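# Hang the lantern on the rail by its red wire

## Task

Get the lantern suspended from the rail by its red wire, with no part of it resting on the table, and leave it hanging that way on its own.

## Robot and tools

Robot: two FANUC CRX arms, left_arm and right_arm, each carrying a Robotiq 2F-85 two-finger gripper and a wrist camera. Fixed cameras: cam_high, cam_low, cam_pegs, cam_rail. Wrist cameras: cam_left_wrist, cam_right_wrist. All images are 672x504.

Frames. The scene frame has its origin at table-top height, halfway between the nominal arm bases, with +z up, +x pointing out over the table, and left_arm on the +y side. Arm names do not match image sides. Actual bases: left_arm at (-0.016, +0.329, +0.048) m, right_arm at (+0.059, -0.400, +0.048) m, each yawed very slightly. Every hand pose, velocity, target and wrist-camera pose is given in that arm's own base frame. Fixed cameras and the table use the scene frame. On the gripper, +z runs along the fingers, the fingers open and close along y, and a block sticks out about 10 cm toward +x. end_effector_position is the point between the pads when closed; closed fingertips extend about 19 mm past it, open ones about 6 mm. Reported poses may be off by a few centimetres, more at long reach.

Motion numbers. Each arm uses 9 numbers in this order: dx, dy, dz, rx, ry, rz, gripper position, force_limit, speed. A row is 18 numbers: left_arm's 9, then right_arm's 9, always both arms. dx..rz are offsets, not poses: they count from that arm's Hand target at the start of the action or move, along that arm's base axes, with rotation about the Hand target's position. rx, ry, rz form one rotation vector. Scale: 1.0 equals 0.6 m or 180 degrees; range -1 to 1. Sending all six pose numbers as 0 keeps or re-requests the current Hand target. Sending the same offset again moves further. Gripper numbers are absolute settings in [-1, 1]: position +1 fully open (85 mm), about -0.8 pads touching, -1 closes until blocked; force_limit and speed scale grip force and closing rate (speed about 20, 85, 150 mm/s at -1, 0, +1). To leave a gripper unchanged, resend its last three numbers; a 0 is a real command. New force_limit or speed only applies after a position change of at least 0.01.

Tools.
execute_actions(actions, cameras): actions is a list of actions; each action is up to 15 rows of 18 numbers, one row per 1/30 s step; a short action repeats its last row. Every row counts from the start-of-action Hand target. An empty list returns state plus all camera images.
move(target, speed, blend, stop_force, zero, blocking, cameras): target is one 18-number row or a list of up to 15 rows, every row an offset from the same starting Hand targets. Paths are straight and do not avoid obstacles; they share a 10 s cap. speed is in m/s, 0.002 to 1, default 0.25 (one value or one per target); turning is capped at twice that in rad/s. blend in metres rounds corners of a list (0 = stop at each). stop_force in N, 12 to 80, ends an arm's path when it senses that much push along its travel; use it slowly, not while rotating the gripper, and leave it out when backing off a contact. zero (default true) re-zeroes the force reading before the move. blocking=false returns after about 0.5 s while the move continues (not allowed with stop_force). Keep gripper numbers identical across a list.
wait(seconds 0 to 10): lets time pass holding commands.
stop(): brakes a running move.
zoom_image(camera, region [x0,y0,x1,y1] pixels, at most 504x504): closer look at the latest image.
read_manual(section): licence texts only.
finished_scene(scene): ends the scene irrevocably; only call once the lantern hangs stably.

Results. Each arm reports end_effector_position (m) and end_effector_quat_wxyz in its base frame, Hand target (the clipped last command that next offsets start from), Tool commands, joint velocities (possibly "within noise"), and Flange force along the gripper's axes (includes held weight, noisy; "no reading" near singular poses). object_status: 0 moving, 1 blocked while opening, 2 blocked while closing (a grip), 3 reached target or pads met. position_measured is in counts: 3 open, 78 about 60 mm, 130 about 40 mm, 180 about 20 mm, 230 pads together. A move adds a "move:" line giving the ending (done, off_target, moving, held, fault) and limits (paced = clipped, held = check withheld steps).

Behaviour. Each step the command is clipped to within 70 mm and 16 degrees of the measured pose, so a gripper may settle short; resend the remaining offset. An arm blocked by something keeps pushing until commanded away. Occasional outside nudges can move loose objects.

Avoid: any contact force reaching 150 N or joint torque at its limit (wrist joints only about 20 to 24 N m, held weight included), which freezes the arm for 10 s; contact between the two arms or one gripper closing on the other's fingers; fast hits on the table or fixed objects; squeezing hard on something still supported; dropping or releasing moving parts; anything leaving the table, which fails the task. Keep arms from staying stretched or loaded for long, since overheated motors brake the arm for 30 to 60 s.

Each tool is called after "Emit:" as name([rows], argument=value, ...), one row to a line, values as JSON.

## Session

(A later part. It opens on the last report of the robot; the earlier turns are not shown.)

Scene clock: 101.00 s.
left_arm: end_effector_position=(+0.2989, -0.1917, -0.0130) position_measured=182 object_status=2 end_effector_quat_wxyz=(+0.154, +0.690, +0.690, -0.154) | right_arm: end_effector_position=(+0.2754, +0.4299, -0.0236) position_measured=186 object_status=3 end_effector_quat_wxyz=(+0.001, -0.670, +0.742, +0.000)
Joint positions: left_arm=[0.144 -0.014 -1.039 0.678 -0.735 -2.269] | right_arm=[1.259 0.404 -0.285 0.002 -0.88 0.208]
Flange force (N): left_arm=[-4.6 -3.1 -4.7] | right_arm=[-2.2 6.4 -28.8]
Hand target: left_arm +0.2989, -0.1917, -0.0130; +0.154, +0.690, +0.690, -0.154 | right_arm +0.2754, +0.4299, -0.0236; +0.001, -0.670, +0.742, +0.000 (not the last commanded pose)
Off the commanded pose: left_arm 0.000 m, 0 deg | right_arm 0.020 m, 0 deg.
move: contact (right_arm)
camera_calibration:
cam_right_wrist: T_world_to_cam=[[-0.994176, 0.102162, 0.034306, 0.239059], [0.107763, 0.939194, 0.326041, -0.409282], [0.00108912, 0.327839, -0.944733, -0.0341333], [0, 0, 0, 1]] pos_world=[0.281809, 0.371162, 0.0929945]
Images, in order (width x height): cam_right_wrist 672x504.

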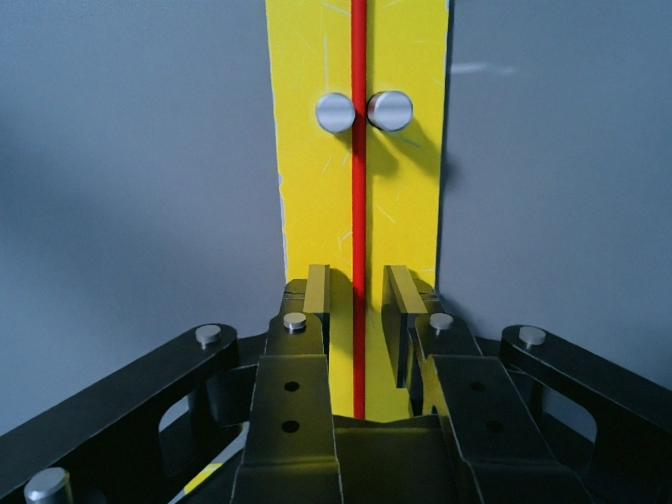

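Deeper by 3mm. Raise 1.7 mm and close.

Emit:
move([
  [0,0,0,0,0,0,-1,1,0,0,0,0.003,0,0,0,-0.45,-1,-1],
  [0,0,0,0,0,0,-1,1,0,0,0,0.003,0,0,0,-1,-1,-1],
], speed=0.05, cameras=["cam_right_wrist"])

Scene clock: 102.83 s.
left_arm: end_effector_position=(+0.2989, -0.1917, -0.0130) position_measured=182 object_status=2 end_effector_quat_wxyz=(+0.154, +0.690, +0.690, -0.154) | right_arm: end_effector_position=(+0.2754, +0.4299, -0.0218) position_measured=222 object_status=0 end_effector_quat_wxyz=(+0.001, -0.670, +0.742, +0.000)
Joint positions: left_arm=[0.144 -0.014 -1.039 0.678 -0.735 -2.269] | right_arm=[1.259 0.401 -0.284 0.002 -0.884 0.208]
Flange force (N): left_arm=[-4.2 -4.5 -16.0] | right_arm=[-8.1 -1.1 1.4]
Hand target: left_arm +0.2989, -0.1917, -0.0130; +0.154, +0.690, +0.690, -0.154 | right_arm +0.2754, +0.4299, -0.0218; +0.001, -0.670, +0.742, +0.000
Off the commanded pose: left_arm 0.000 m, 0 deg | right_arm 0.000 m, 0 deg.
move: done
camera_calibration:
cam_right_wrist: T_world_to_cam=[[-0.994176, 0.102162, 0.034306, 0.239097], [0.107763, 0.939194, 0.326041, -0.409879], [0.00108912, 0.327839, -0.944733, -0.0324328], [0, 0, 0, 1]] pos_world=[0.281909, 0.371162, 0.0947945]
Images, in order (width x height): cam_right_wrist 672x504.

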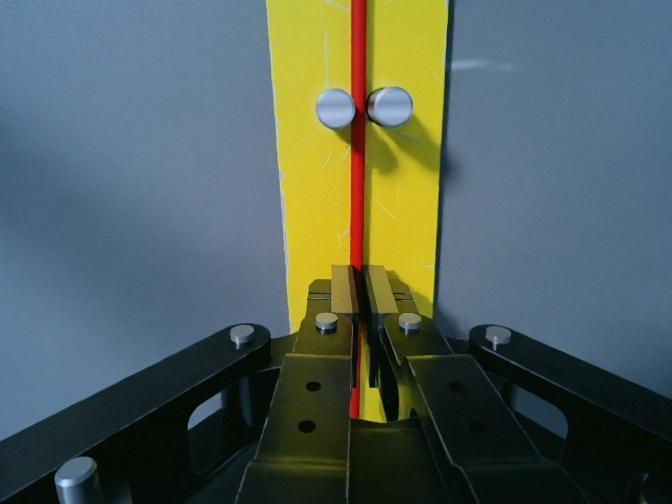

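Emit:
move([
  [0,0,0,0,0,0,-1,1,0,0.0327,-0.0043,0.001,0,0,-0.111,-1,-1,-1],
  [0,0,0,0,0,0,-1,1,0,0.0663,-0.0273,0.001,0,0,-0.25,-1,-1,-1],
  [0,0,0,0,0,0,-1,1,0,0.0875,-0.0607,0,0,0,-0.389,-1,-1,-1],
  [0,0,0,0,0,0,-1,1,0,0.0922,-0.0992,0,0,0,-0.528,-1,-1,-1],
  [0,0,0,0,0,0,-1,1,0,0.0797,-0.1348,0,0,0,-0.667,-1,-1,-1],
], speed=0.1, blend=0.006, cameras=["cam_pegs","cam_right_wrist"])

Scene clock: 113.67 s.
left_arm: end_effector_position=(+0.2989, -0.1917, -0.0130) position_measured=182 object_status=2 end_effector_quat_wxyz=(+0.154, +0.690, +0.690, -0.154) | right_arm: end_effector_position=(+0.3249, +0.3540, -0.0218) position_measured=222 object_status=2 end_effector_quat_wxyz=(+0.000, +0.259, +0.966, -0.001)
Joint positions: left_arm=[0.144 -0.014 -1.039 0.678 -0.735 -2.269] | right_arm=[1.103 0.342 -0.37 0.001 -0.861 -1.627]
Flange force (N): left_arm=[-17.2 3.7 -4.2] | right_arm=[14.5 15.0 0.3]
Hand target: left_arm +0.2989, -0.1917, -0.0130; +0.154, +0.690, +0.690, -0.154 | right_arm +0.3249, +0.3540, -0.0218; +0.000, +0.259, +0.966, -0.001 (not the last commanded pose)
Off the commanded pose: left_arm 0.000 m, 0 deg | right_arm 0.005 m, 6 deg.
move: off_target (right_arm; path cut at 10 s); path passed 4 of 5 targets
camera_calibration:
cam_right_wrist: T_world_to_cam=[[0.499963, 0.865366, 0.0343355, -0.459552], [0.812957, -0.482614, 0.325859, -0.0697029], [0.298558, -0.135004, -0.944795, 0.0594857], [0, 0, 0, 1]] pos_world=[0.268665, 0.372071, 0.094694]
Images, in order (width x height): cam_pegs 672x504, cam_right_wrist 672x504.

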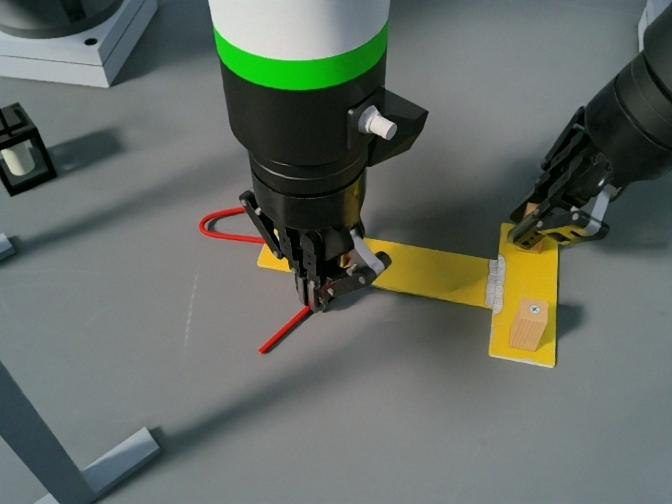

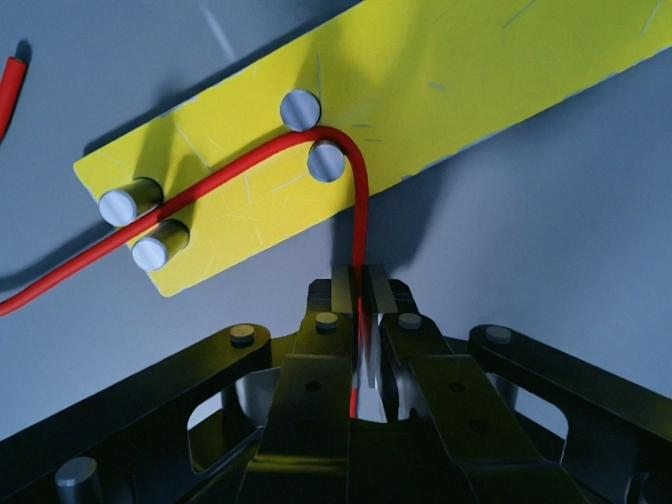

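Emit:
move(target=[0,0,0,0,0,0,-1,1,0,-0.022,-0.034,0,0,0,-0.15,-1,-1,-1], speed=0.15, cameras=["cam_pegs","cam_right_wrist"])

Scene clock: 115.90 s.
left_arm: end_effector_position=(+0.2989, -0.1917, -0.0130) position_measured=182 object_status=2 end_effector_quat_wxyz=(+0.154, +0.690, +0.690, -0.154) | right_arm: end_effector_position=(+0.3117, +0.3336, -0.0218) position_measured=222 object_status=2 end_effector_quat_wxyz=(+0.000, +0.477, +0.879, -0.001)
Joint positions: left_arm=[0.144 -0.014 -1.039 0.678 -0.735 -2.269] | right_arm=[1.108 0.292 -0.439 0 -0.842 -2.103]
Flange force (N): left_arm=[-27.3 13.1 20.2] | right_arm=[38.4 12.4 -6.4]
Hand target: left_arm +0.2989, -0.1917, -0.0130; +0.154, +0.690, +0.690, -0.154 | right_arm +0.3117, +0.3336, -0.0218; +0.000, +0.477, +0.879, -0.001
Off the commanded pose: left_arm 0.000 m, 0 deg | right_arm 0.000 m, 0 deg.
move: done
camera_calibration:
cam_right_wrist: T_world_to_cam=[[0.838236, 0.544225, 0.0343384, -0.433646], [0.505364, -0.798951, 0.326013, 0.132565], [0.204859, -0.255923, -0.944741, 0.130323], [0, 0, 0, 1]] pos_world=[0.269806, 0.375267, 0.0947943]
Images, in order (width x height): cam_pegs 672x504, cam_right_wrist 672x504.

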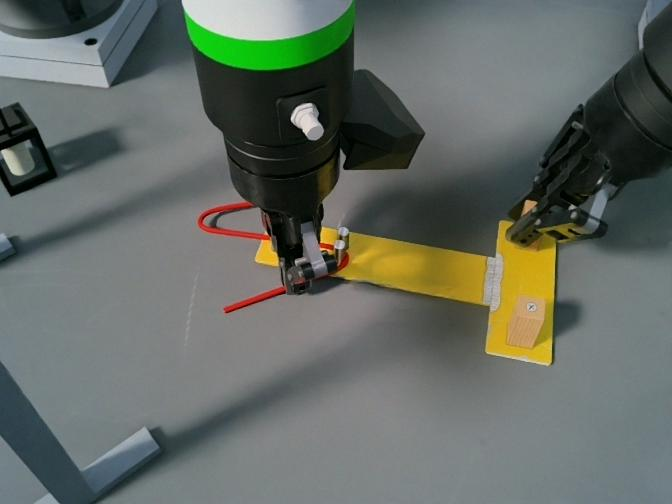

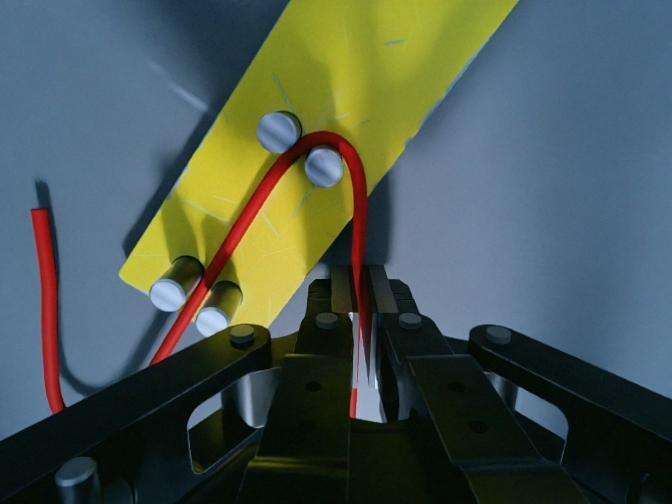

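Emit:
move([
  [0,0,0,0,0,0,-1,1,0,0.004,0.006,0,0,0,0.05,-1,-1,-1],
  [0,0,0,0,0,0,-1,1,0,0.004,0.006,0.1,0,0,0.05,-1,-1,-1],
  [0,0,0,0,0,0,-1,1,0,0.004,0.006,0.45,0,0,0.05,-1,-1,-1],
], speed=0.1, cameras=["cam_pegs","cam_right_wrist","cam_rail"])

Scene clock: 122.30 s.
left_arm: end_effector_position=(+0.2989, -0.1917, -0.0130) position_measured=182 object_status=2 end_effector_quat_wxyz=(+0.154, +0.690, +0.690, -0.154) | right_arm: end_effector_position=(+0.3142, +0.3372, +0.2483) position_measured=222 object_status=2 end_effector_quat_wxyz=(+0.000, +0.407, +0.914, -0.001)
Joint positions: left_arm=[0.144 -0.014 -1.039 0.678 -0.735 -2.269] | right_arm=[1.107 0.034 -0.045 0.001 -1.493 -1.945]
Flange force (N): left_arm=[-7.1 -3.1 -16.3] | right_arm=[3.2 7.8 -3.2]
Hand target: left_arm +0.2989, -0.1917, -0.0130; +0.154, +0.690, +0.690, -0.154 | right_arm +0.3141, +0.3372, +0.2482; +0.000, +0.407, +0.914, -0.001
Off the commanded pose: left_arm 0.000 m, 0 deg | right_arm 0.000 m, 0 deg.
move: done
camera_calibration:
cam_right_wrist: T_world_to_cam=[[0.742668, 0.668768, 0.0345455, -0.458955], [0.624136, -0.709955, 0.326219, -0.0212361], [0.24269, -0.220711, -0.944663, 0.362046], [0, 0, 0, 1]] pos_world=[0.266241, 0.371766, 0.364794]
Images, in order (width x height): cam_pegs 672x504, cam_rail 672x504, cam_right_wrist 672x504.

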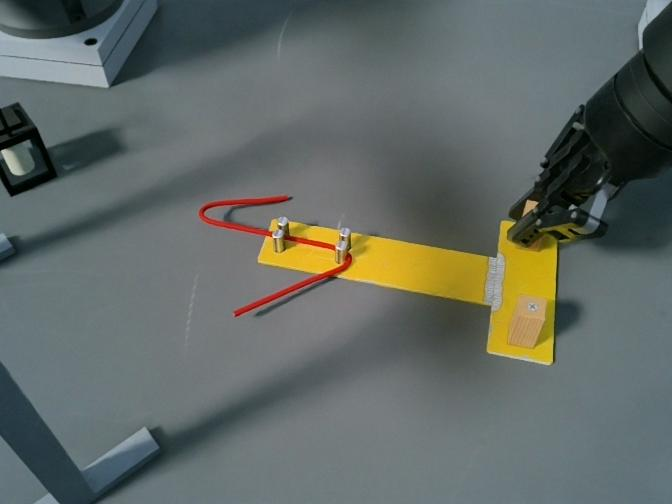

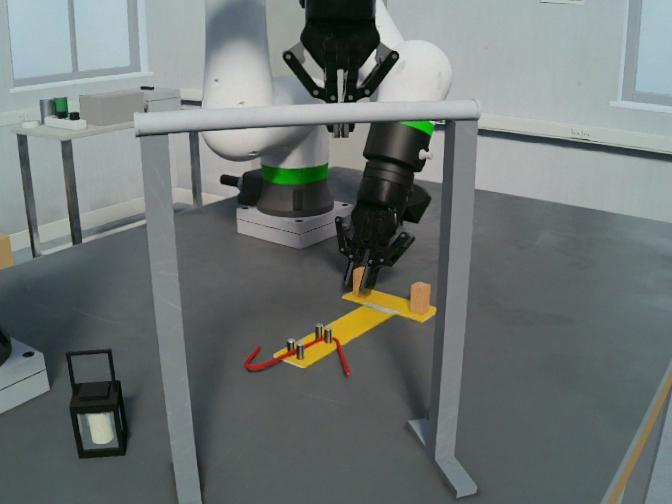

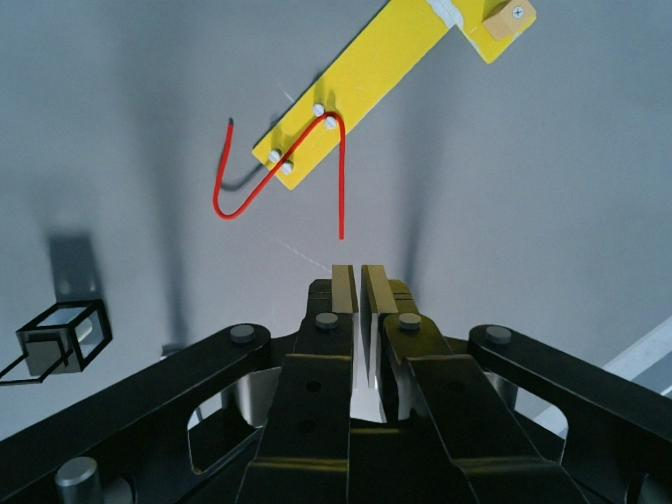

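Emit:
move([
  [0,0,0,0,0,0,-1,1,0,0.0257,-0.0087,-0.35,0,0,0,-0.4,1,-0.8],
  [0,0,0,0,0,0,-1,1,0,0.0257,-0.0087,-0.4555,0,0,0,-0.4,1,-0.8],
  [0,0,0,0,0,0,-1,1,0,0.0257,-0.0087,-0.4555,0,0,0,-1,1,-0.8],
], speed=[0.2,0.08,0.08], cameras=["cam_pegs","cam_right_wrist"])

Scene clock: 126.20 s.
left_arm: end_effector_position=(+0.2989, -0.1917, -0.0130) position_measured=182 object_status=2 end_effector_quat_wxyz=(+0.154, +0.690, +0.690, -0.154) | right_arm: end_effector_position=(+0.3296, +0.3320, -0.0251) position_measured=227 object_status=0 end_effector_quat_wxyz=(+0.000, +0.407, +0.914, -0.001)
Joint positions: left_arm=[0.144 -0.014 -1.039 0.678 -0.735 -2.269] | right_arm=[1.071 0.321 -0.409 0.001 -0.843 -1.909]
Flange force (N): left_arm=[-7.5 -1.6 -15.7] | right_arm=[2.6 6.2 2.9]
Hand target: left_arm +0.2989, -0.1917, -0.0130; +0.154, +0.690, +0.690, -0.154 | right_arm +0.3296, +0.3320, -0.0251; +0.000, +0.407, +0.914, -0.001
Off the commanded pose: left_arm 0.000 m, 0 deg | right_arm 0.000 m, 0 deg.
move: done
camera_calibration:
cam_right_wrist: T_world_to_cam=[[0.742726, 0.668714, 0.0343339, -0.457448], [0.624185, -0.710007, 0.326011, 0.0546727], [0.242385, -0.220706, -0.944742, 0.0989818], [0, 0, 0, 1]] pos_world=[0.281641, 0.366566, 0.0913944]
Images, in order (width x height): cam_pegs 672x504, cam_right_wrist 672x504.

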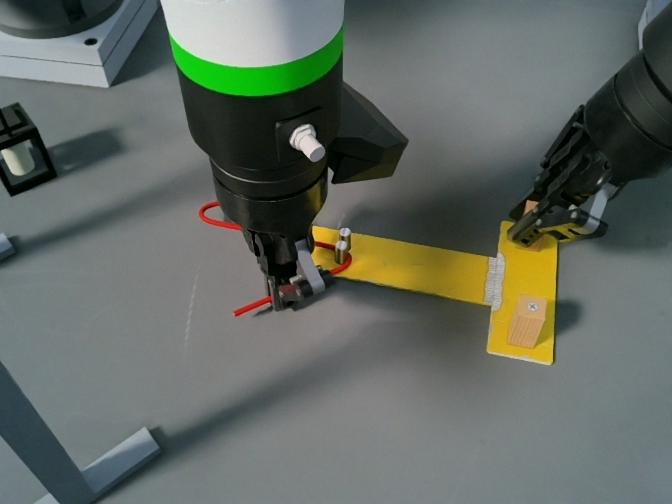

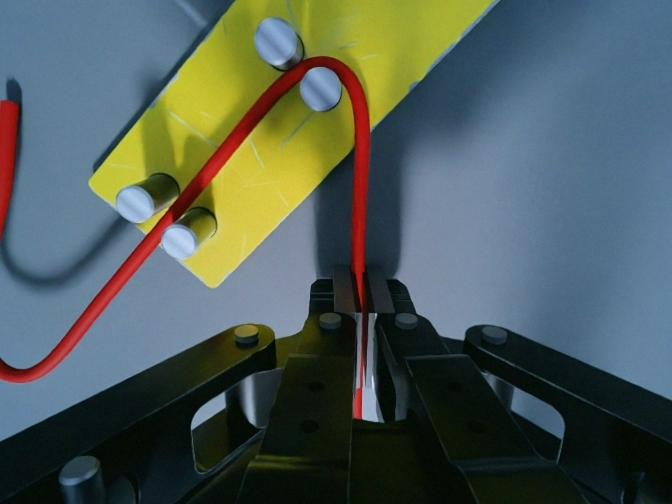

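Emit:
move([
  [0,0,0,0,0,0,-1,1,0,0,0,0.1,0,0,0,-1,1,-0.8],
  [0,0,0,0,0,0,-1,1,0,0,0,0.42,0,0,0,-1,1,-0.8],
], speed=[0.05,0.15], cameras=["cam_pegs","cam_right_wrist","cam_rail"])

Scene clock: 138.10 s.
left_arm: end_effector_position=(+0.3027, -0.1922, -0.0106) position_measured=182 object_status=2 end_effector_quat_wxyz=(+0.158, +0.686, +0.693, -0.154) | right_arm: end_effector_position=(+0.3282, +0.3331, +0.0931) position_measured=227 object_status=2 end_effector_quat_wxyz=(-0.002, +0.407, +0.913, +0.000)
Joint positions: left_arm=[0.144 -0.015 -1.037 0.691 -0.735 -2.269] | right_arm=[1.072 0.151 -0.293 -0.004 -1.128 -1.909]
Flange force (N): left_arm=[-52.1 21.0 -11.7] | right_arm=[46.5 23.5 31.3]
Flange force when the fault began (N): left_arm=[-61.4 16.6 -116.6] | right_arm=[71.0 29.7 49.6]
Hand target: left_arm +0.3027, -0.1922, -0.0106; +0.158, +0.686, +0.693, -0.154 (not the last commanded pose) | right_arm +0.3282, +0.3331, +0.0931; -0.002, +0.407, +0.913, +0.000 (not the last commanded pose)
Tool commands: left_gripper/position=-1.0 left_gripper/force_limit=+1.0 left_gripper/speed=+0.003922 right_gripper/position=-1.0 right_gripper/force_limit=+1.0 right_gripper/speed=-0.796078
Off the commanded pose: left_arm 0.004 m, 1 deg | right_arm 0.134 m, 0 deg.
TORQUE FAULT: the external load on joint 4 (forearm roll) of the right arm reached its load limit, and that arm stopped. Since the last result, the stops that this result tells of count together as 19 of the actions that you can send in this scene. A torque fault puts only its own arm into a fault stop. That arm's remaining commands of this call were not run. That arm may still press on what stopped it. That arm is still stopped at the end of this call. That arm stays stopped for about 1 more second. Until then a move that you send moves the other arm only, and its call returns only when the move has ended. Once the stop has ended, the next robot result says so. If the stop ends while you think or write, that arm runs what you send next, counted from a new Hand target: where the arm stands when the stop ends. While its stop runs, that arm takes no new command, but its gripper still runs the gripper command that each later call begins with. Until it ends, the stop uses up actions while you think or wait. An arm that is not stopped still takes commands.
TORQUE FAULT: the external load on joint 4 (forearm roll) of the left arm reached its load limit, and that arm stopped for 10 seconds. A torque fault puts only its own arm into a fault stop. That arm's remaining commands of this call were not run. Before the stop ended, the hold on joint 4 (forearm roll) of that arm was turned back by 0.7 degrees, the way its load pushed it. That arm's target is now where it stood when the stop ended, not its last command. That arm keeps its grip as last carried out and accepts commands again: back off and push less far. That arm stops again whenever a joint's load reaches its limit.
move: fault (left_arm, right_arm); path passed 1 of 2 targets
camera_calibration:
cam_right_wrist: T_world_to_cam=[[0.743288, 0.668104, 0.0340617, -0.461183], [0.624631, -0.71135, 0.322208, 0.0183958], [0.239498, -0.218217, -0.946056, 0.211514], [0, 0, 0, 1]] pos_world=[0.280644, 0.36736, 0.209886]
Images, in order (width x height): cam_pegs 672x504, cam_rail 672x504, cam_right_wrist 672x504.

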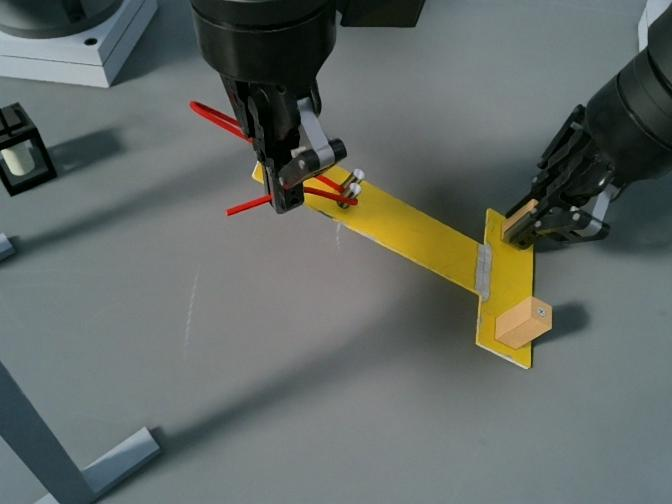

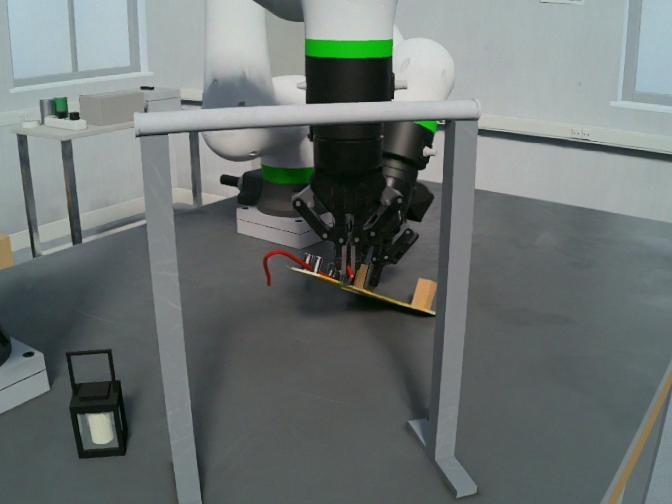

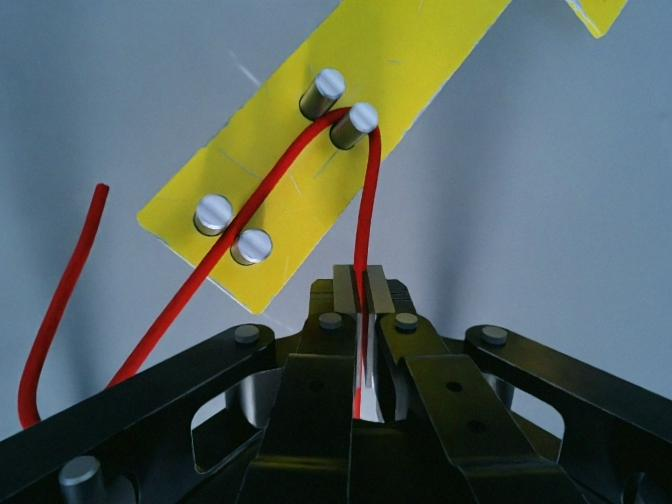

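Emit:
wait(seconds=1)

Emit:
move(target=[0,0,0,0,0,0,-1,1,0,0.002,-0.002,-0.19,0,0,0,-1,1,-0.8], speed=0.06, cameras=["cam_pegs","cam_rail","cam_right_wrist"])

Scene clock: 139.27 s.
left_arm: end_effector_position=(+0.3027, -0.1922, -0.0106) position_measured=182 object_status=2 end_effector_quat_wxyz=(+0.158, +0.686, +0.693, -0.154) | right_arm: end_effector_position=(+0.3282, +0.3331, +0.0931) position_measured=227 object_status=2 end_effector_quat_wxyz=(-0.002, +0.407, +0.913, +0.000)
Joint positions: left_arm=[0.144 -0.015 -1.037 0.691 -0.735 -2.269] | right_arm=[1.072 0.151 -0.293 -0.004 -1.128 -1.909]
Flange force (N): left_arm=[-52.3 22.0 -11.3] | right_arm=[46.4 23.1 31.6]
Hand target: left_arm +0.3027, -0.1922, -0.0106; +0.158, +0.686, +0.693, -0.154 (not the last commanded pose) | right_arm +0.3282, +0.3331, +0.0931; -0.002, +0.407, +0.913, +0.000 (not the last commanded pose)
Tool commands: left_gripper/position=-1.0 left_gripper/force_limit=+1.0 left_gripper/speed=+0.003922 right_gripper/position=-1.0 right_gripper/force_limit=+1.0 right_gripper/speed=-0.796078
Off the commanded pose: left_arm 0.004 m, 1 deg | right_arm 0.134 m, 0 deg.
TORQUE FAULT, CONTINUED: the right arm's stop, for the torque fault of joint 4 (forearm roll) that an earlier result reported, is over. Before the stop ended, the hold on joint 4 (forearm roll) of that arm was turned back by 0.2 degrees, the way its load pushed it. That arm's target is now where it stood when the stop ended, not its last command. That arm keeps its grip as last carried out and accepts commands again: back off and push less far. That arm stops again whenever a joint's load reaches its limit.
wait: 1.00 s; at rest from the start

Scene clock: 141.50 s.
left_arm: end_effector_position=(+0.3027, -0.1922, -0.0107) position_measured=182 object_status=2 end_effector_quat_wxyz=(+0.158, +0.686, +0.693, -0.154) | right_arm: end_effector_position=(+0.3293, +0.3319, -0.0209) position_measured=227 object_status=2 end_effector_quat_wxyz=(-0.002, +0.407, +0.913, +0.000)
Joint positions: left_arm=[0.144 -0.015 -1.037 0.691 -0.735 -2.269] | right_arm=[1.069 0.314 -0.405 -0.005 -0.853 -1.904]
Flange force (N): left_arm=[3.8 -9.8 4.9] | right_arm=[-2.5 9.6 -5.9]
Hand target: left_arm +0.3027, -0.1922, -0.0106; +0.158, +0.686, +0.693, -0.154 | right_arm +0.3294, +0.3319, -0.0209; -0.002, +0.407, +0.913, +0.000
Off the commanded pose: left_arm 0.000 m, 0 deg | right_arm 0.000 m, 0 deg.
move: done
camera_calibration:
cam_right_wrist: T_world_to_cam=[[0.743288, 0.668104, 0.0340617, -0.457391], [0.624631, -0.71135, 0.322208, 0.0535243], [0.239498, -0.218217, -0.946056, 0.103114], [0, 0, 0, 1]] pos_world=[0.281844, 0.36616, 0.0958855]
Images, in order (width x height): cam_pegs 672x504, cam_rail 672x504, cam_right_wrist 672x504.

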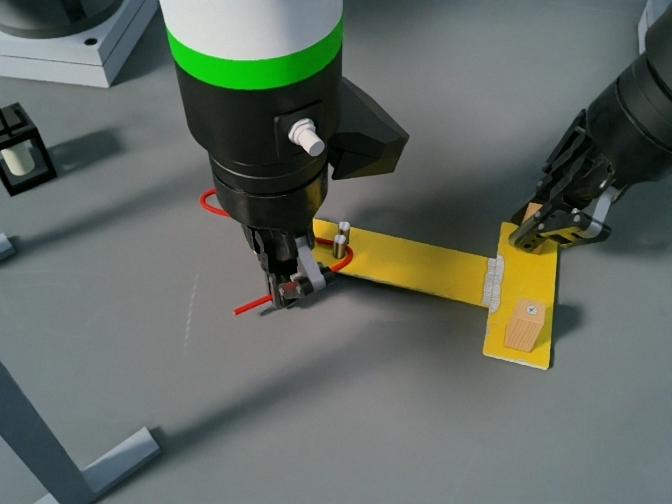

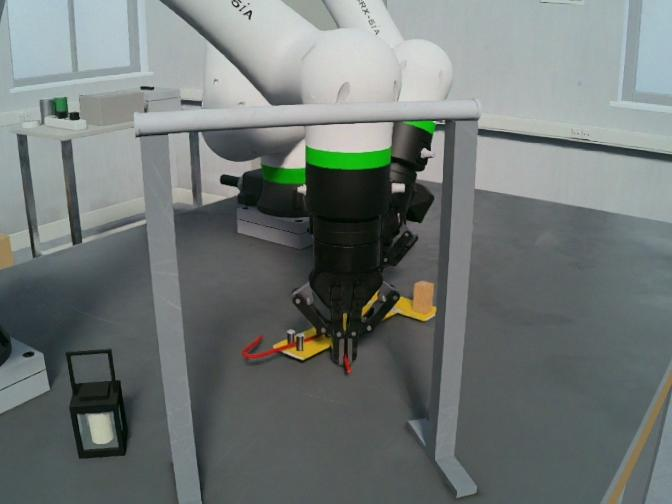

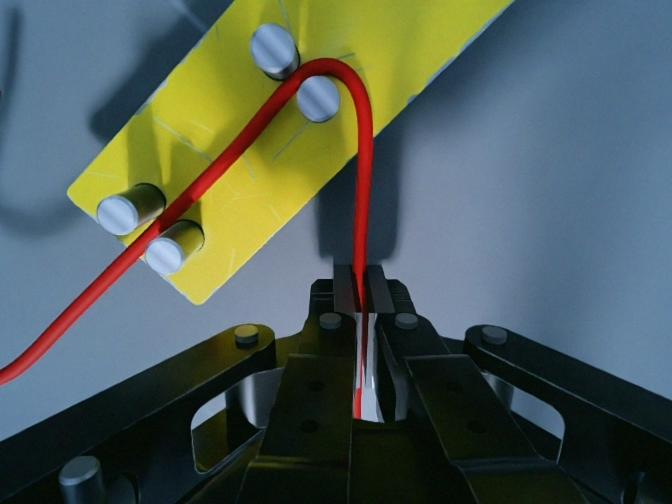

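Emit:
move([
  [0,0,0,0,0,0,-1,1,0,0,0,0,0,0,0,-0.5,-1,-1],
  [0,0,0,0,0,0,-1,1,0,0,0,0.13,0,0,0,-0.4,-1,-1],
  [0,0,0,0,0,0,-1,1,0,-0.0943,0.013,0.13,0,0,0.754,-0.4,-1,-1],
], speed=0.25, cameras=["cam_pegs","cam_right_wrist"])

Scene clock: 149.53 s.
left_arm: end_effector_position=(+0.3027, -0.1922, -0.0106) position_measured=182 object_status=2 end_effector_quat_wxyz=(+0.158, +0.686, +0.693, -0.154) | right_arm: end_effector_position=(+0.2727, +0.3396, +0.0570) position_measured=179 object_status=3 end_effector_quat_wxyz=(+0.000, +0.693, -0.721, +0.002)
Joint positions: left_arm=[0.144 -0.015 -1.037 0.691 -0.735 -2.269] | right_arm=[1.199 0.118 -0.427 0.003 -1.028 0.329]
Flange force (N): left_arm=[-1.1 -2.6 -0.4] | right_arm=[-7.1 -2.2 0.6]
Hand target: left_arm +0.3027, -0.1922, -0.0106; +0.158, +0.686, +0.693, -0.154 | right_arm +0.2728, +0.3397, +0.0571; +0.000, +0.693, -0.721, +0.002
Off the commanded pose: left_arm 0.000 m, 0 deg | right_arm 0.000 m, 0 deg.
move: done
camera_calibration:
cam_right_wrist: T_world_to_cam=[[-0.99859, 0.0406216, 0.0341757, 0.26509], [0.0494802, 0.94544, 0.322016, -0.33638], [-0.0192303, 0.323253, -0.946117, 0.0787687], [0, 0, 0, 1]] pos_world=[0.282875, 0.281797, 0.173785]
Images, in order (width x height): cam_pegs 672x504, cam_right_wrist 672x504.

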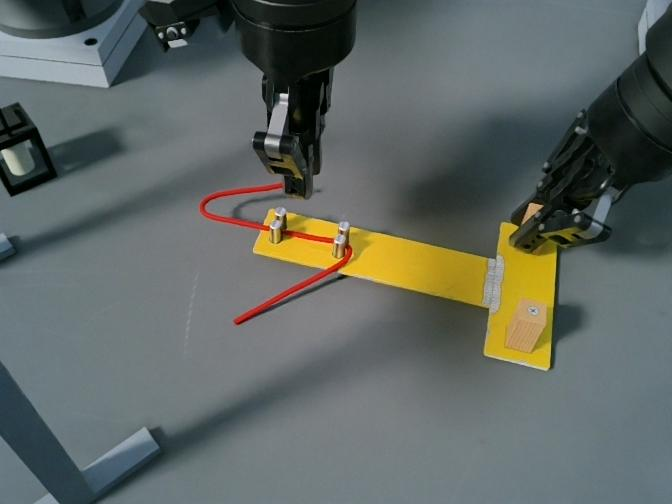

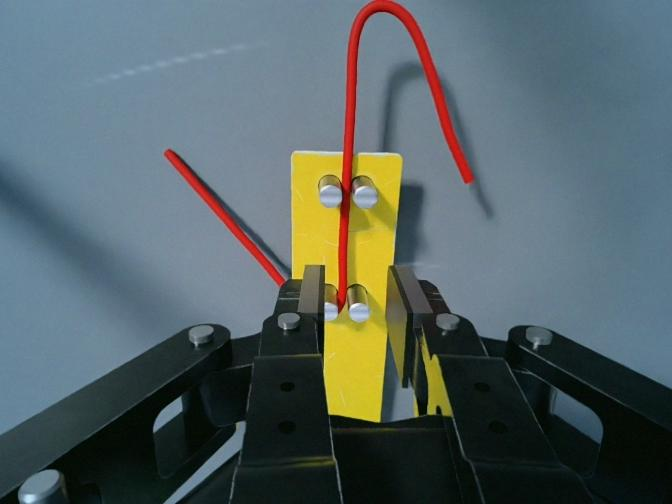

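Emit:
move([
  [0,0,0,0,0,0,-1,1,0,0.001,0.0097,-0.08,0,0,0,-0.4,-1,-1],
], speed=0.1, cameras=["cam_right_wrist","cam_pegs"])

Scene clock: 150.63 s.
left_arm: end_effector_position=(+0.3027, -0.1922, -0.0106) position_measured=182 object_status=2 end_effector_quat_wxyz=(+0.158, +0.686, +0.693, -0.154) | right_arm: end_effector_position=(+0.2734, +0.3455, +0.0091) position_measured=179 object_status=3 end_effector_quat_wxyz=(+0.000, +0.693, -0.721, +0.002)
Joint positions: left_arm=[0.144 -0.015 -1.037 0.691 -0.735 -2.269] | right_arm=[1.203 0.203 -0.462 0.003 -0.908 0.325]
Flange force (N): left_arm=[-0.8 -2.6 -0.8] | right_arm=[-6.9 -1.4 1.3]
Hand target: left_arm +0.3027, -0.1922, -0.0106; +0.158, +0.686, +0.693, -0.154 | right_arm +0.2734, +0.3455, +0.0091; +0.000, +0.693, -0.721, +0.002
Off the commanded pose: left_arm 0.000 m, 0 deg | right_arm 0.000 m, 0 deg.
move: done
camera_calibration:
cam_right_wrist: T_world_to_cam=[[-0.998592, 0.0406432, 0.0340941, 0.267086], [0.0494804, 0.945337, 0.322319, -0.326666], [-0.0191303, 0.323553, -0.946017, 0.0313957], [0, 0, 0, 1]] pos_world=[0.283475, 0.287796, 0.125886]
Images, in order (width x height): cam_pegs 672x504, cam_right_wrist 672x504.

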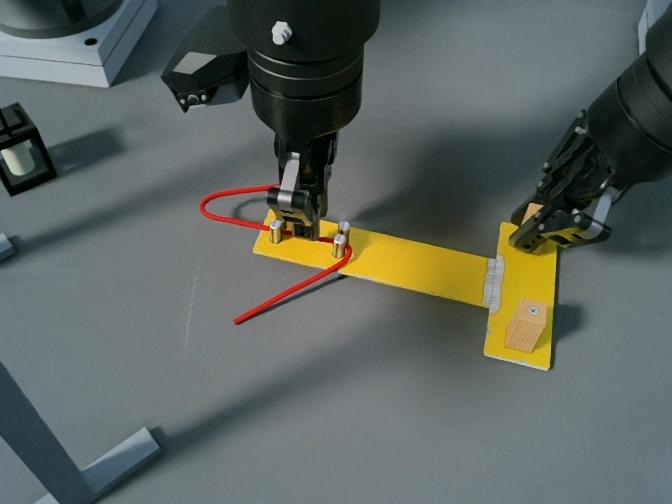

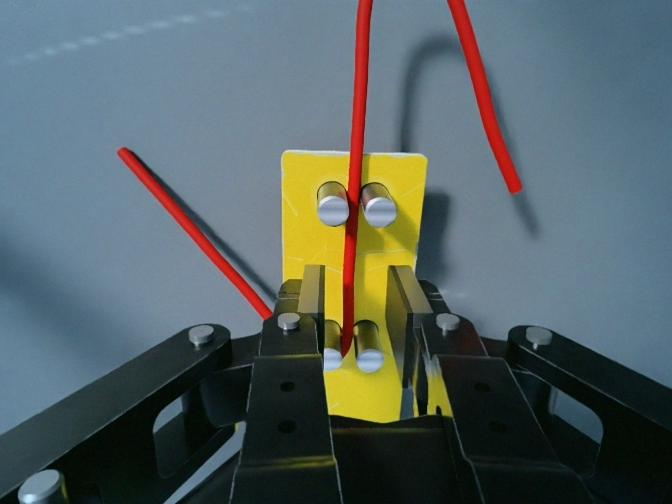

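Emit:
move([
  [0,0,0,0,0,0,-1,1,0,0.0025,-0.001,-0.0505,0,0,0.02,-0.4,-1,-1],
  [0,0,0,0,0,0,-1,1,0,0.0025,-0.001,-0.0505,0,0,0.02,-1,0.5,-1],
], speed=0.04, stop_force=15, cameras=["cam_right_wrist","cam_pegs"])

with "stop_force" every target must give the same right_gripper/position, right_gripper/force_limit; nothing of the call was run
Scene clock: 150.93 s.
left_arm: end_effector_position=(+0.3027, -0.1922, -0.0106) position_measured=182 object_status=2 end_effector_quat_wxyz=(+0.158, +0.686, +0.693, -0.154) | right_arm: end_effector_position=(+0.2734, +0.3455, +0.0091) position_measured=179 object_status=3 end_effector_quat_wxyz=(+0.000, +0.693, -0.721, +0.002)
Joint positions: left_arm=[0.144 -0.015 -1.037 0.691 -0.735 -2.269] | right_arm=[1.203 0.203 -0.462 0.004 -0.908 0.325]
Flange force (N): left_arm=[-1.1 -2.3 -0.2] | right_arm=[-7.3 -1.8 1.7]
Hand target: left_arm +0.3027, -0.1922, -0.0106; +0.158, +0.686, +0.693, -0.154 | right_arm +0.2734, +0.3455, +0.0091; +0.000, +0.693, -0.721, +0.002
Tool commands: left_gripper/position=-1.0 left_gripper/force_limit=+1.0 left_gripper/speed=+0.0 right_gripper/position=-0.4 right_gripper/force_limit=-1.0 right_gripper/speed=-1.0
Off the commanded pose: left_arm 0.000 m, 0 deg | right_arm 0.000 m, 0 deg.

Emit:
move([
  [0,0,0,0,0,0,-1,1,0,0.0025,-0.001,-0.048,0,0,0.02,-0.4,-1,-1],
  [0,0,0,0,0,0,-1,1,0,0.0025,-0.001,-0.048,0,0,0.02,-1,0.5,-1],
], speed=0.04, cameras=["cam_right_wrist","cam_pegs"])

Scene clock: 153.70 s.
left_arm: end_effector_position=(+0.3027, -0.1922, -0.0106) position_measured=182 object_status=2 end_effector_quat_wxyz=(+0.158, +0.686, +0.693, -0.154) | right_arm: end_effector_position=(+0.2749, +0.3449, -0.0197) position_measured=227 object_status=0 end_effector_quat_wxyz=(+0.000, +0.715, -0.699, +0.002)
Joint positions: left_arm=[0.144 -0.015 -1.037 0.691 -0.735 -2.269] | right_arm=[1.199 0.255 -0.483 0.004 -0.834 0.391]
Flange force (N): left_arm=[1.7 -5.0 6.4] | right_arm=[-6.4 -3.8 -6.1]
Hand target: left_arm +0.3027, -0.1922, -0.0106; +0.158, +0.686, +0.693, -0.154 | right_arm +0.2749, +0.3449, -0.0197; +0.000, +0.715, -0.699, +0.002
Off the commanded pose: left_arm 0.000 m, 0 deg | right_arm 0.000 m, 0 deg.
move: done
camera_calibration:
cam_right_wrist: T_world_to_cam=[[-0.999175, -0.0221163, 0.0340742, 0.291445], [-0.00996594, 0.946625, 0.322184, -0.300952], [-0.039381, 0.321578, -0.946064, 0.0106277], [0, 0, 0, 1]] pos_world=[0.288623, 0.287916, 0.0970854]
Images, in order (width x height): cam_pegs 672x504, cam_right_wrist 672x504.

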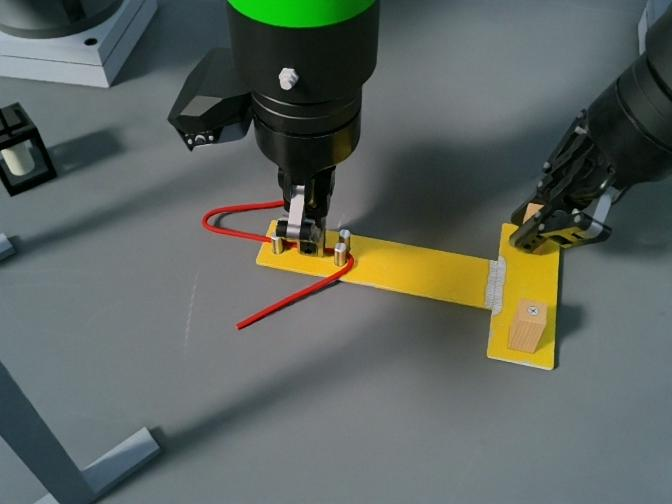

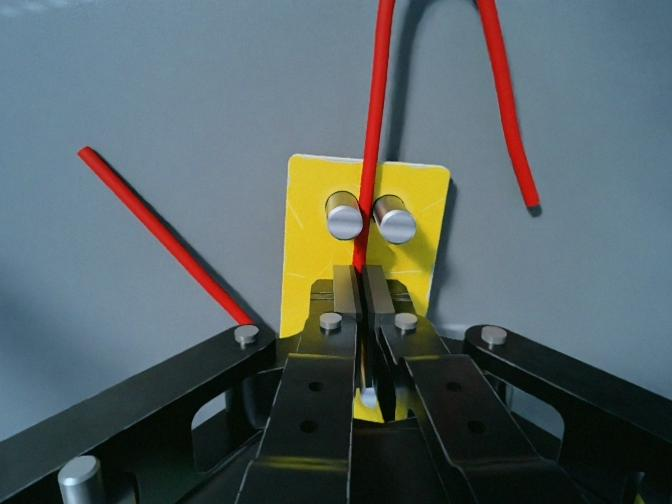

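Emit:
move(target=[0,0,0,0,0,0,-1,1,0,0,0,0.07,0,0,0,-1,0.5,-1], speed=0.03, stop_force=50, cameras=["cam_right_wrist","cam_pegs","cam_rail"])

Scene clock: 155.90 s.
left_arm: end_effector_position=(+0.3027, -0.1922, -0.0106) position_measured=182 object_status=2 end_effector_quat_wxyz=(+0.158, +0.686, +0.693, -0.154) | right_arm: end_effector_position=(+0.2749, +0.3449, +0.0223) position_measured=227 object_status=2 end_effector_quat_wxyz=(+0.000, +0.715, -0.699, +0.002)
Joint positions: left_arm=[0.144 -0.015 -1.037 0.691 -0.735 -2.269] | right_arm=[1.199 0.183 -0.449 0.004 -0.941 0.392]
Flange force (N): left_arm=[-0.9 -2.5 -0.7] | right_arm=[-7.0 -2.5 1.9]
Hand target: left_arm +0.3027, -0.1922, -0.0106; +0.158, +0.686, +0.693, -0.154 | right_arm +0.2749, +0.3449, +0.0223; +0.000, +0.715, -0.699, +0.002
Off the commanded pose: left_arm 0.000 m, 0 deg | right_arm 0.000 m, 0 deg.
move: done
camera_calibration:
cam_right_wrist: T_world_to_cam=[[-0.999175, -0.0221206, 0.034071, 0.290015], [-0.00996726, 0.946594, 0.322273, -0.314487], [-0.0393803, 0.321668, -0.946033, 0.0503324], [0, 0, 0, 1]] pos_world=[0.288623, 0.287916, 0.139086]
Images, in order (width x height): cam_pegs 672x504, cam_rail 672x504, cam_right_wrist 672x504.

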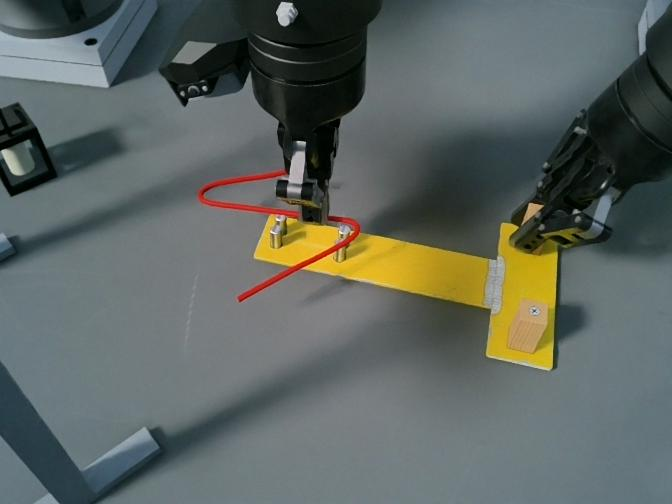

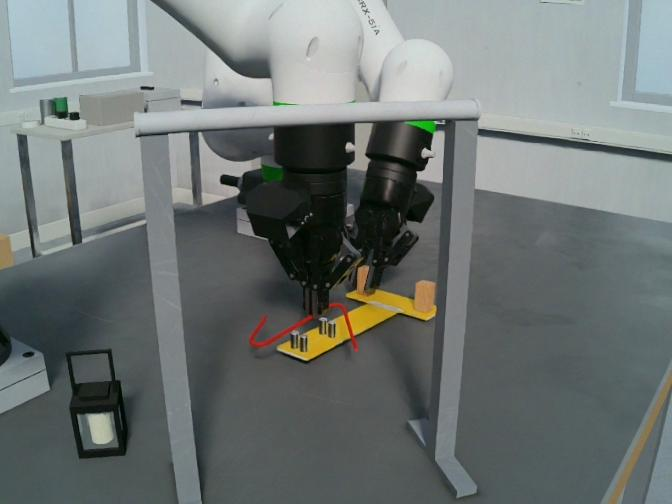

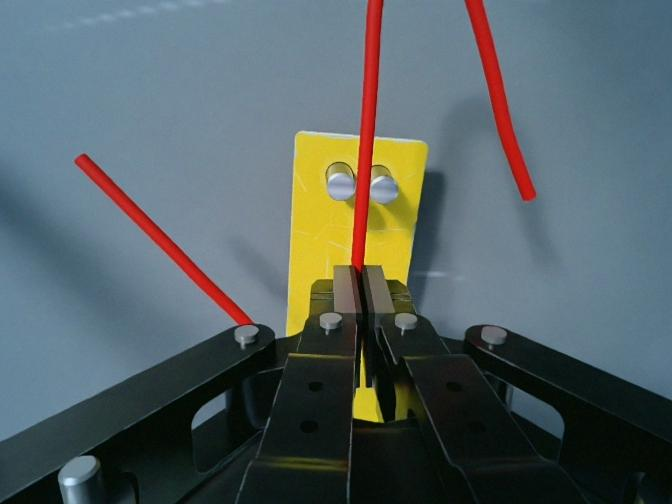

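Emit:
move([
  [0,0,0,0,0,0,0.3,1,0,0,0,0.1,0,0,0,-1,0.5,-1],
  [0,0.06,0.2,0,0,0,0.3,1,0,0.2,-0.0056,0.497,0,0,0,-1,0.5,-1],
  [0.135,-0.165,0.523,-0.37,0.395,0.365,0.3,1,0,0.2,-0.0056,0.497,0,0,0,-1,0.5,-1],
], cameras=["all"])

Scene clock: 164.03 s.
left_arm: end_effector_position=(+0.3837, -0.2912, +0.3032) position_measured=91 object_status=3 end_effector_quat_wxyz=(+0.130, -0.132, +0.695, -0.695) | right_arm: end_effector_position=(+0.3949, +0.3416, +0.3205) position_measured=227 object_status=2 end_effector_quat_wxyz=(+0.000, +0.715, -0.699, +0.002)
Joint positions: left_arm=[-0.242 -0.195 -1.145 2.091 -1.229 -1.039] | right_arm=[0.967 0.192 0.297 0.003 -1.677 0.627]
Flange force (N): left_arm=no reading | right_arm=[-8.1 -6.1 -4.4]
Hand target: left_arm +0.3837, -0.2912, +0.3032; +0.130, -0.132, +0.695, -0.695 | right_arm +0.3949, +0.3416, +0.3205; +0.000, +0.715, -0.699, +0.002
Off the commanded pose: left_arm 0.000 m, 0 deg | right_arm 0.000 m, 0 deg.
move: done
camera_calibration:
cam_left_wrist: T_world_to_cam=[[-0.00606881, 0.0116933, -0.999913, 0.309416], [0.760316, 0.649546, 0.00298137, -0.0853548], [0.649525, -0.760232, -0.0128326, -0.336071], [0, 0, 0, 1]] pos_world=[0.285061, -0.203668, 0.305331]
cam_right_wrist: T_world_to_cam=[[-0.999175, -0.0221206, 0.034071, 0.399683], [-0.00996726, 0.946594, 0.322273, -0.406269], [-0.0393803, 0.321668, -0.946033, 0.338227], [0, 0, 0, 1]] pos_world=[0.408623, 0.284616, 0.437286]

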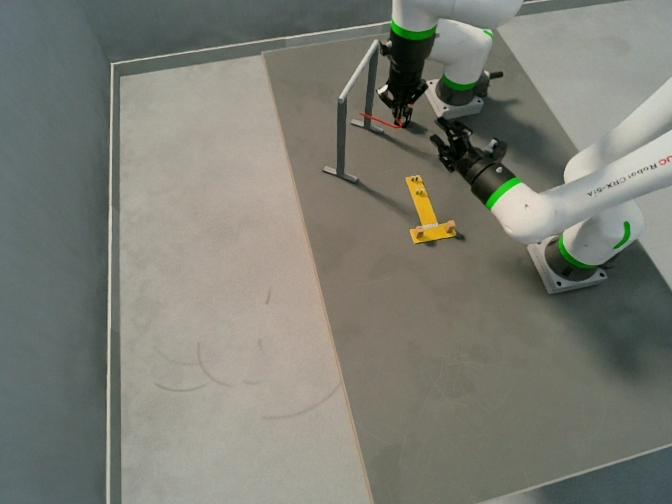

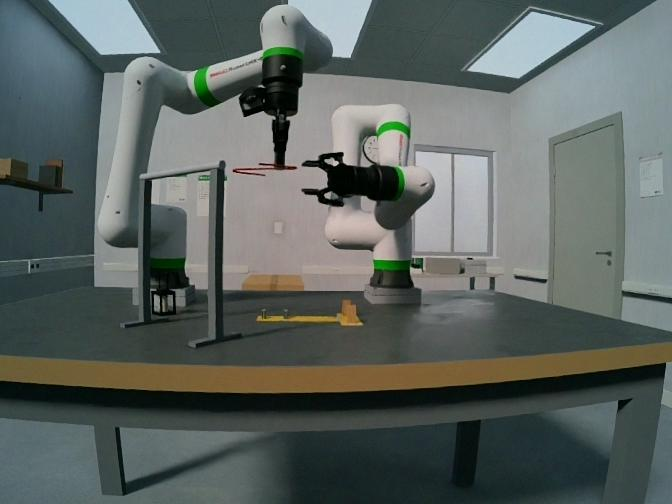

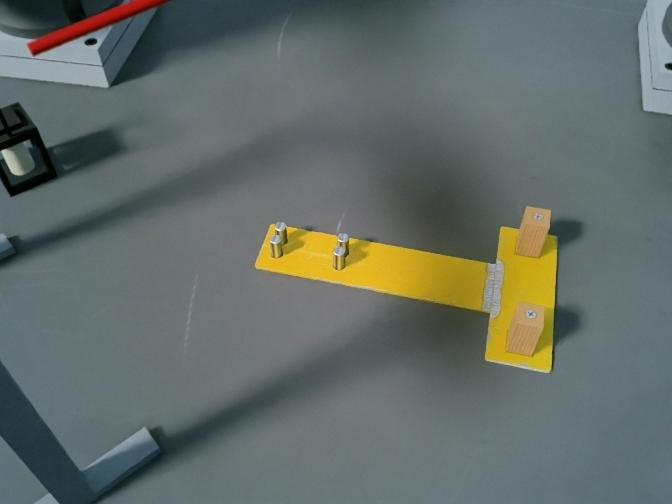

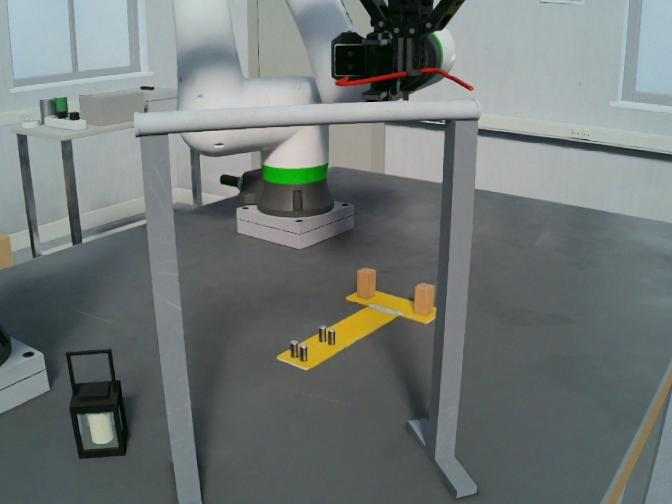

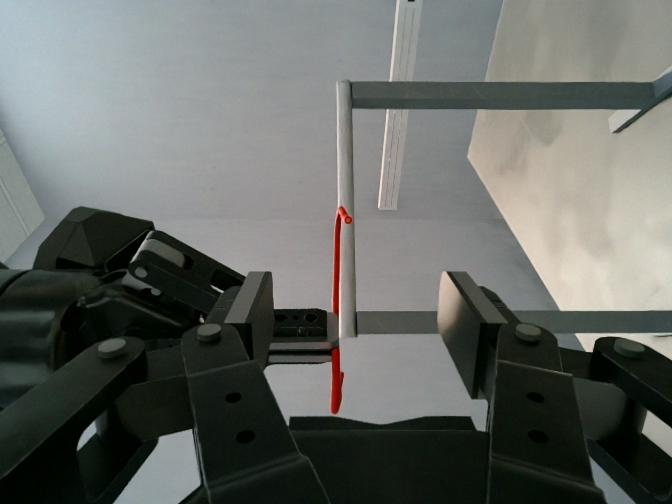

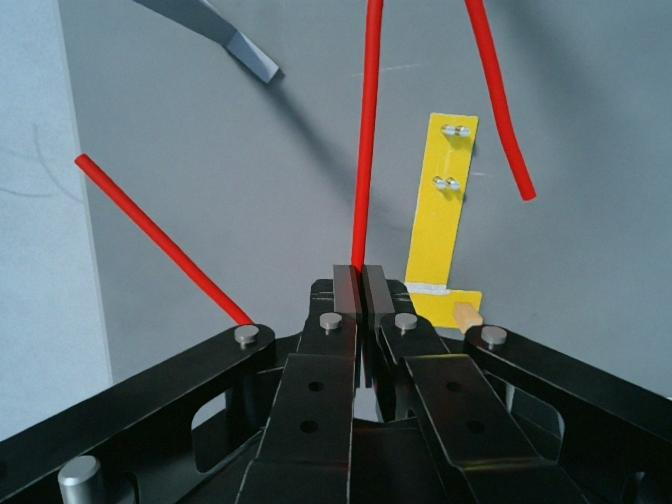

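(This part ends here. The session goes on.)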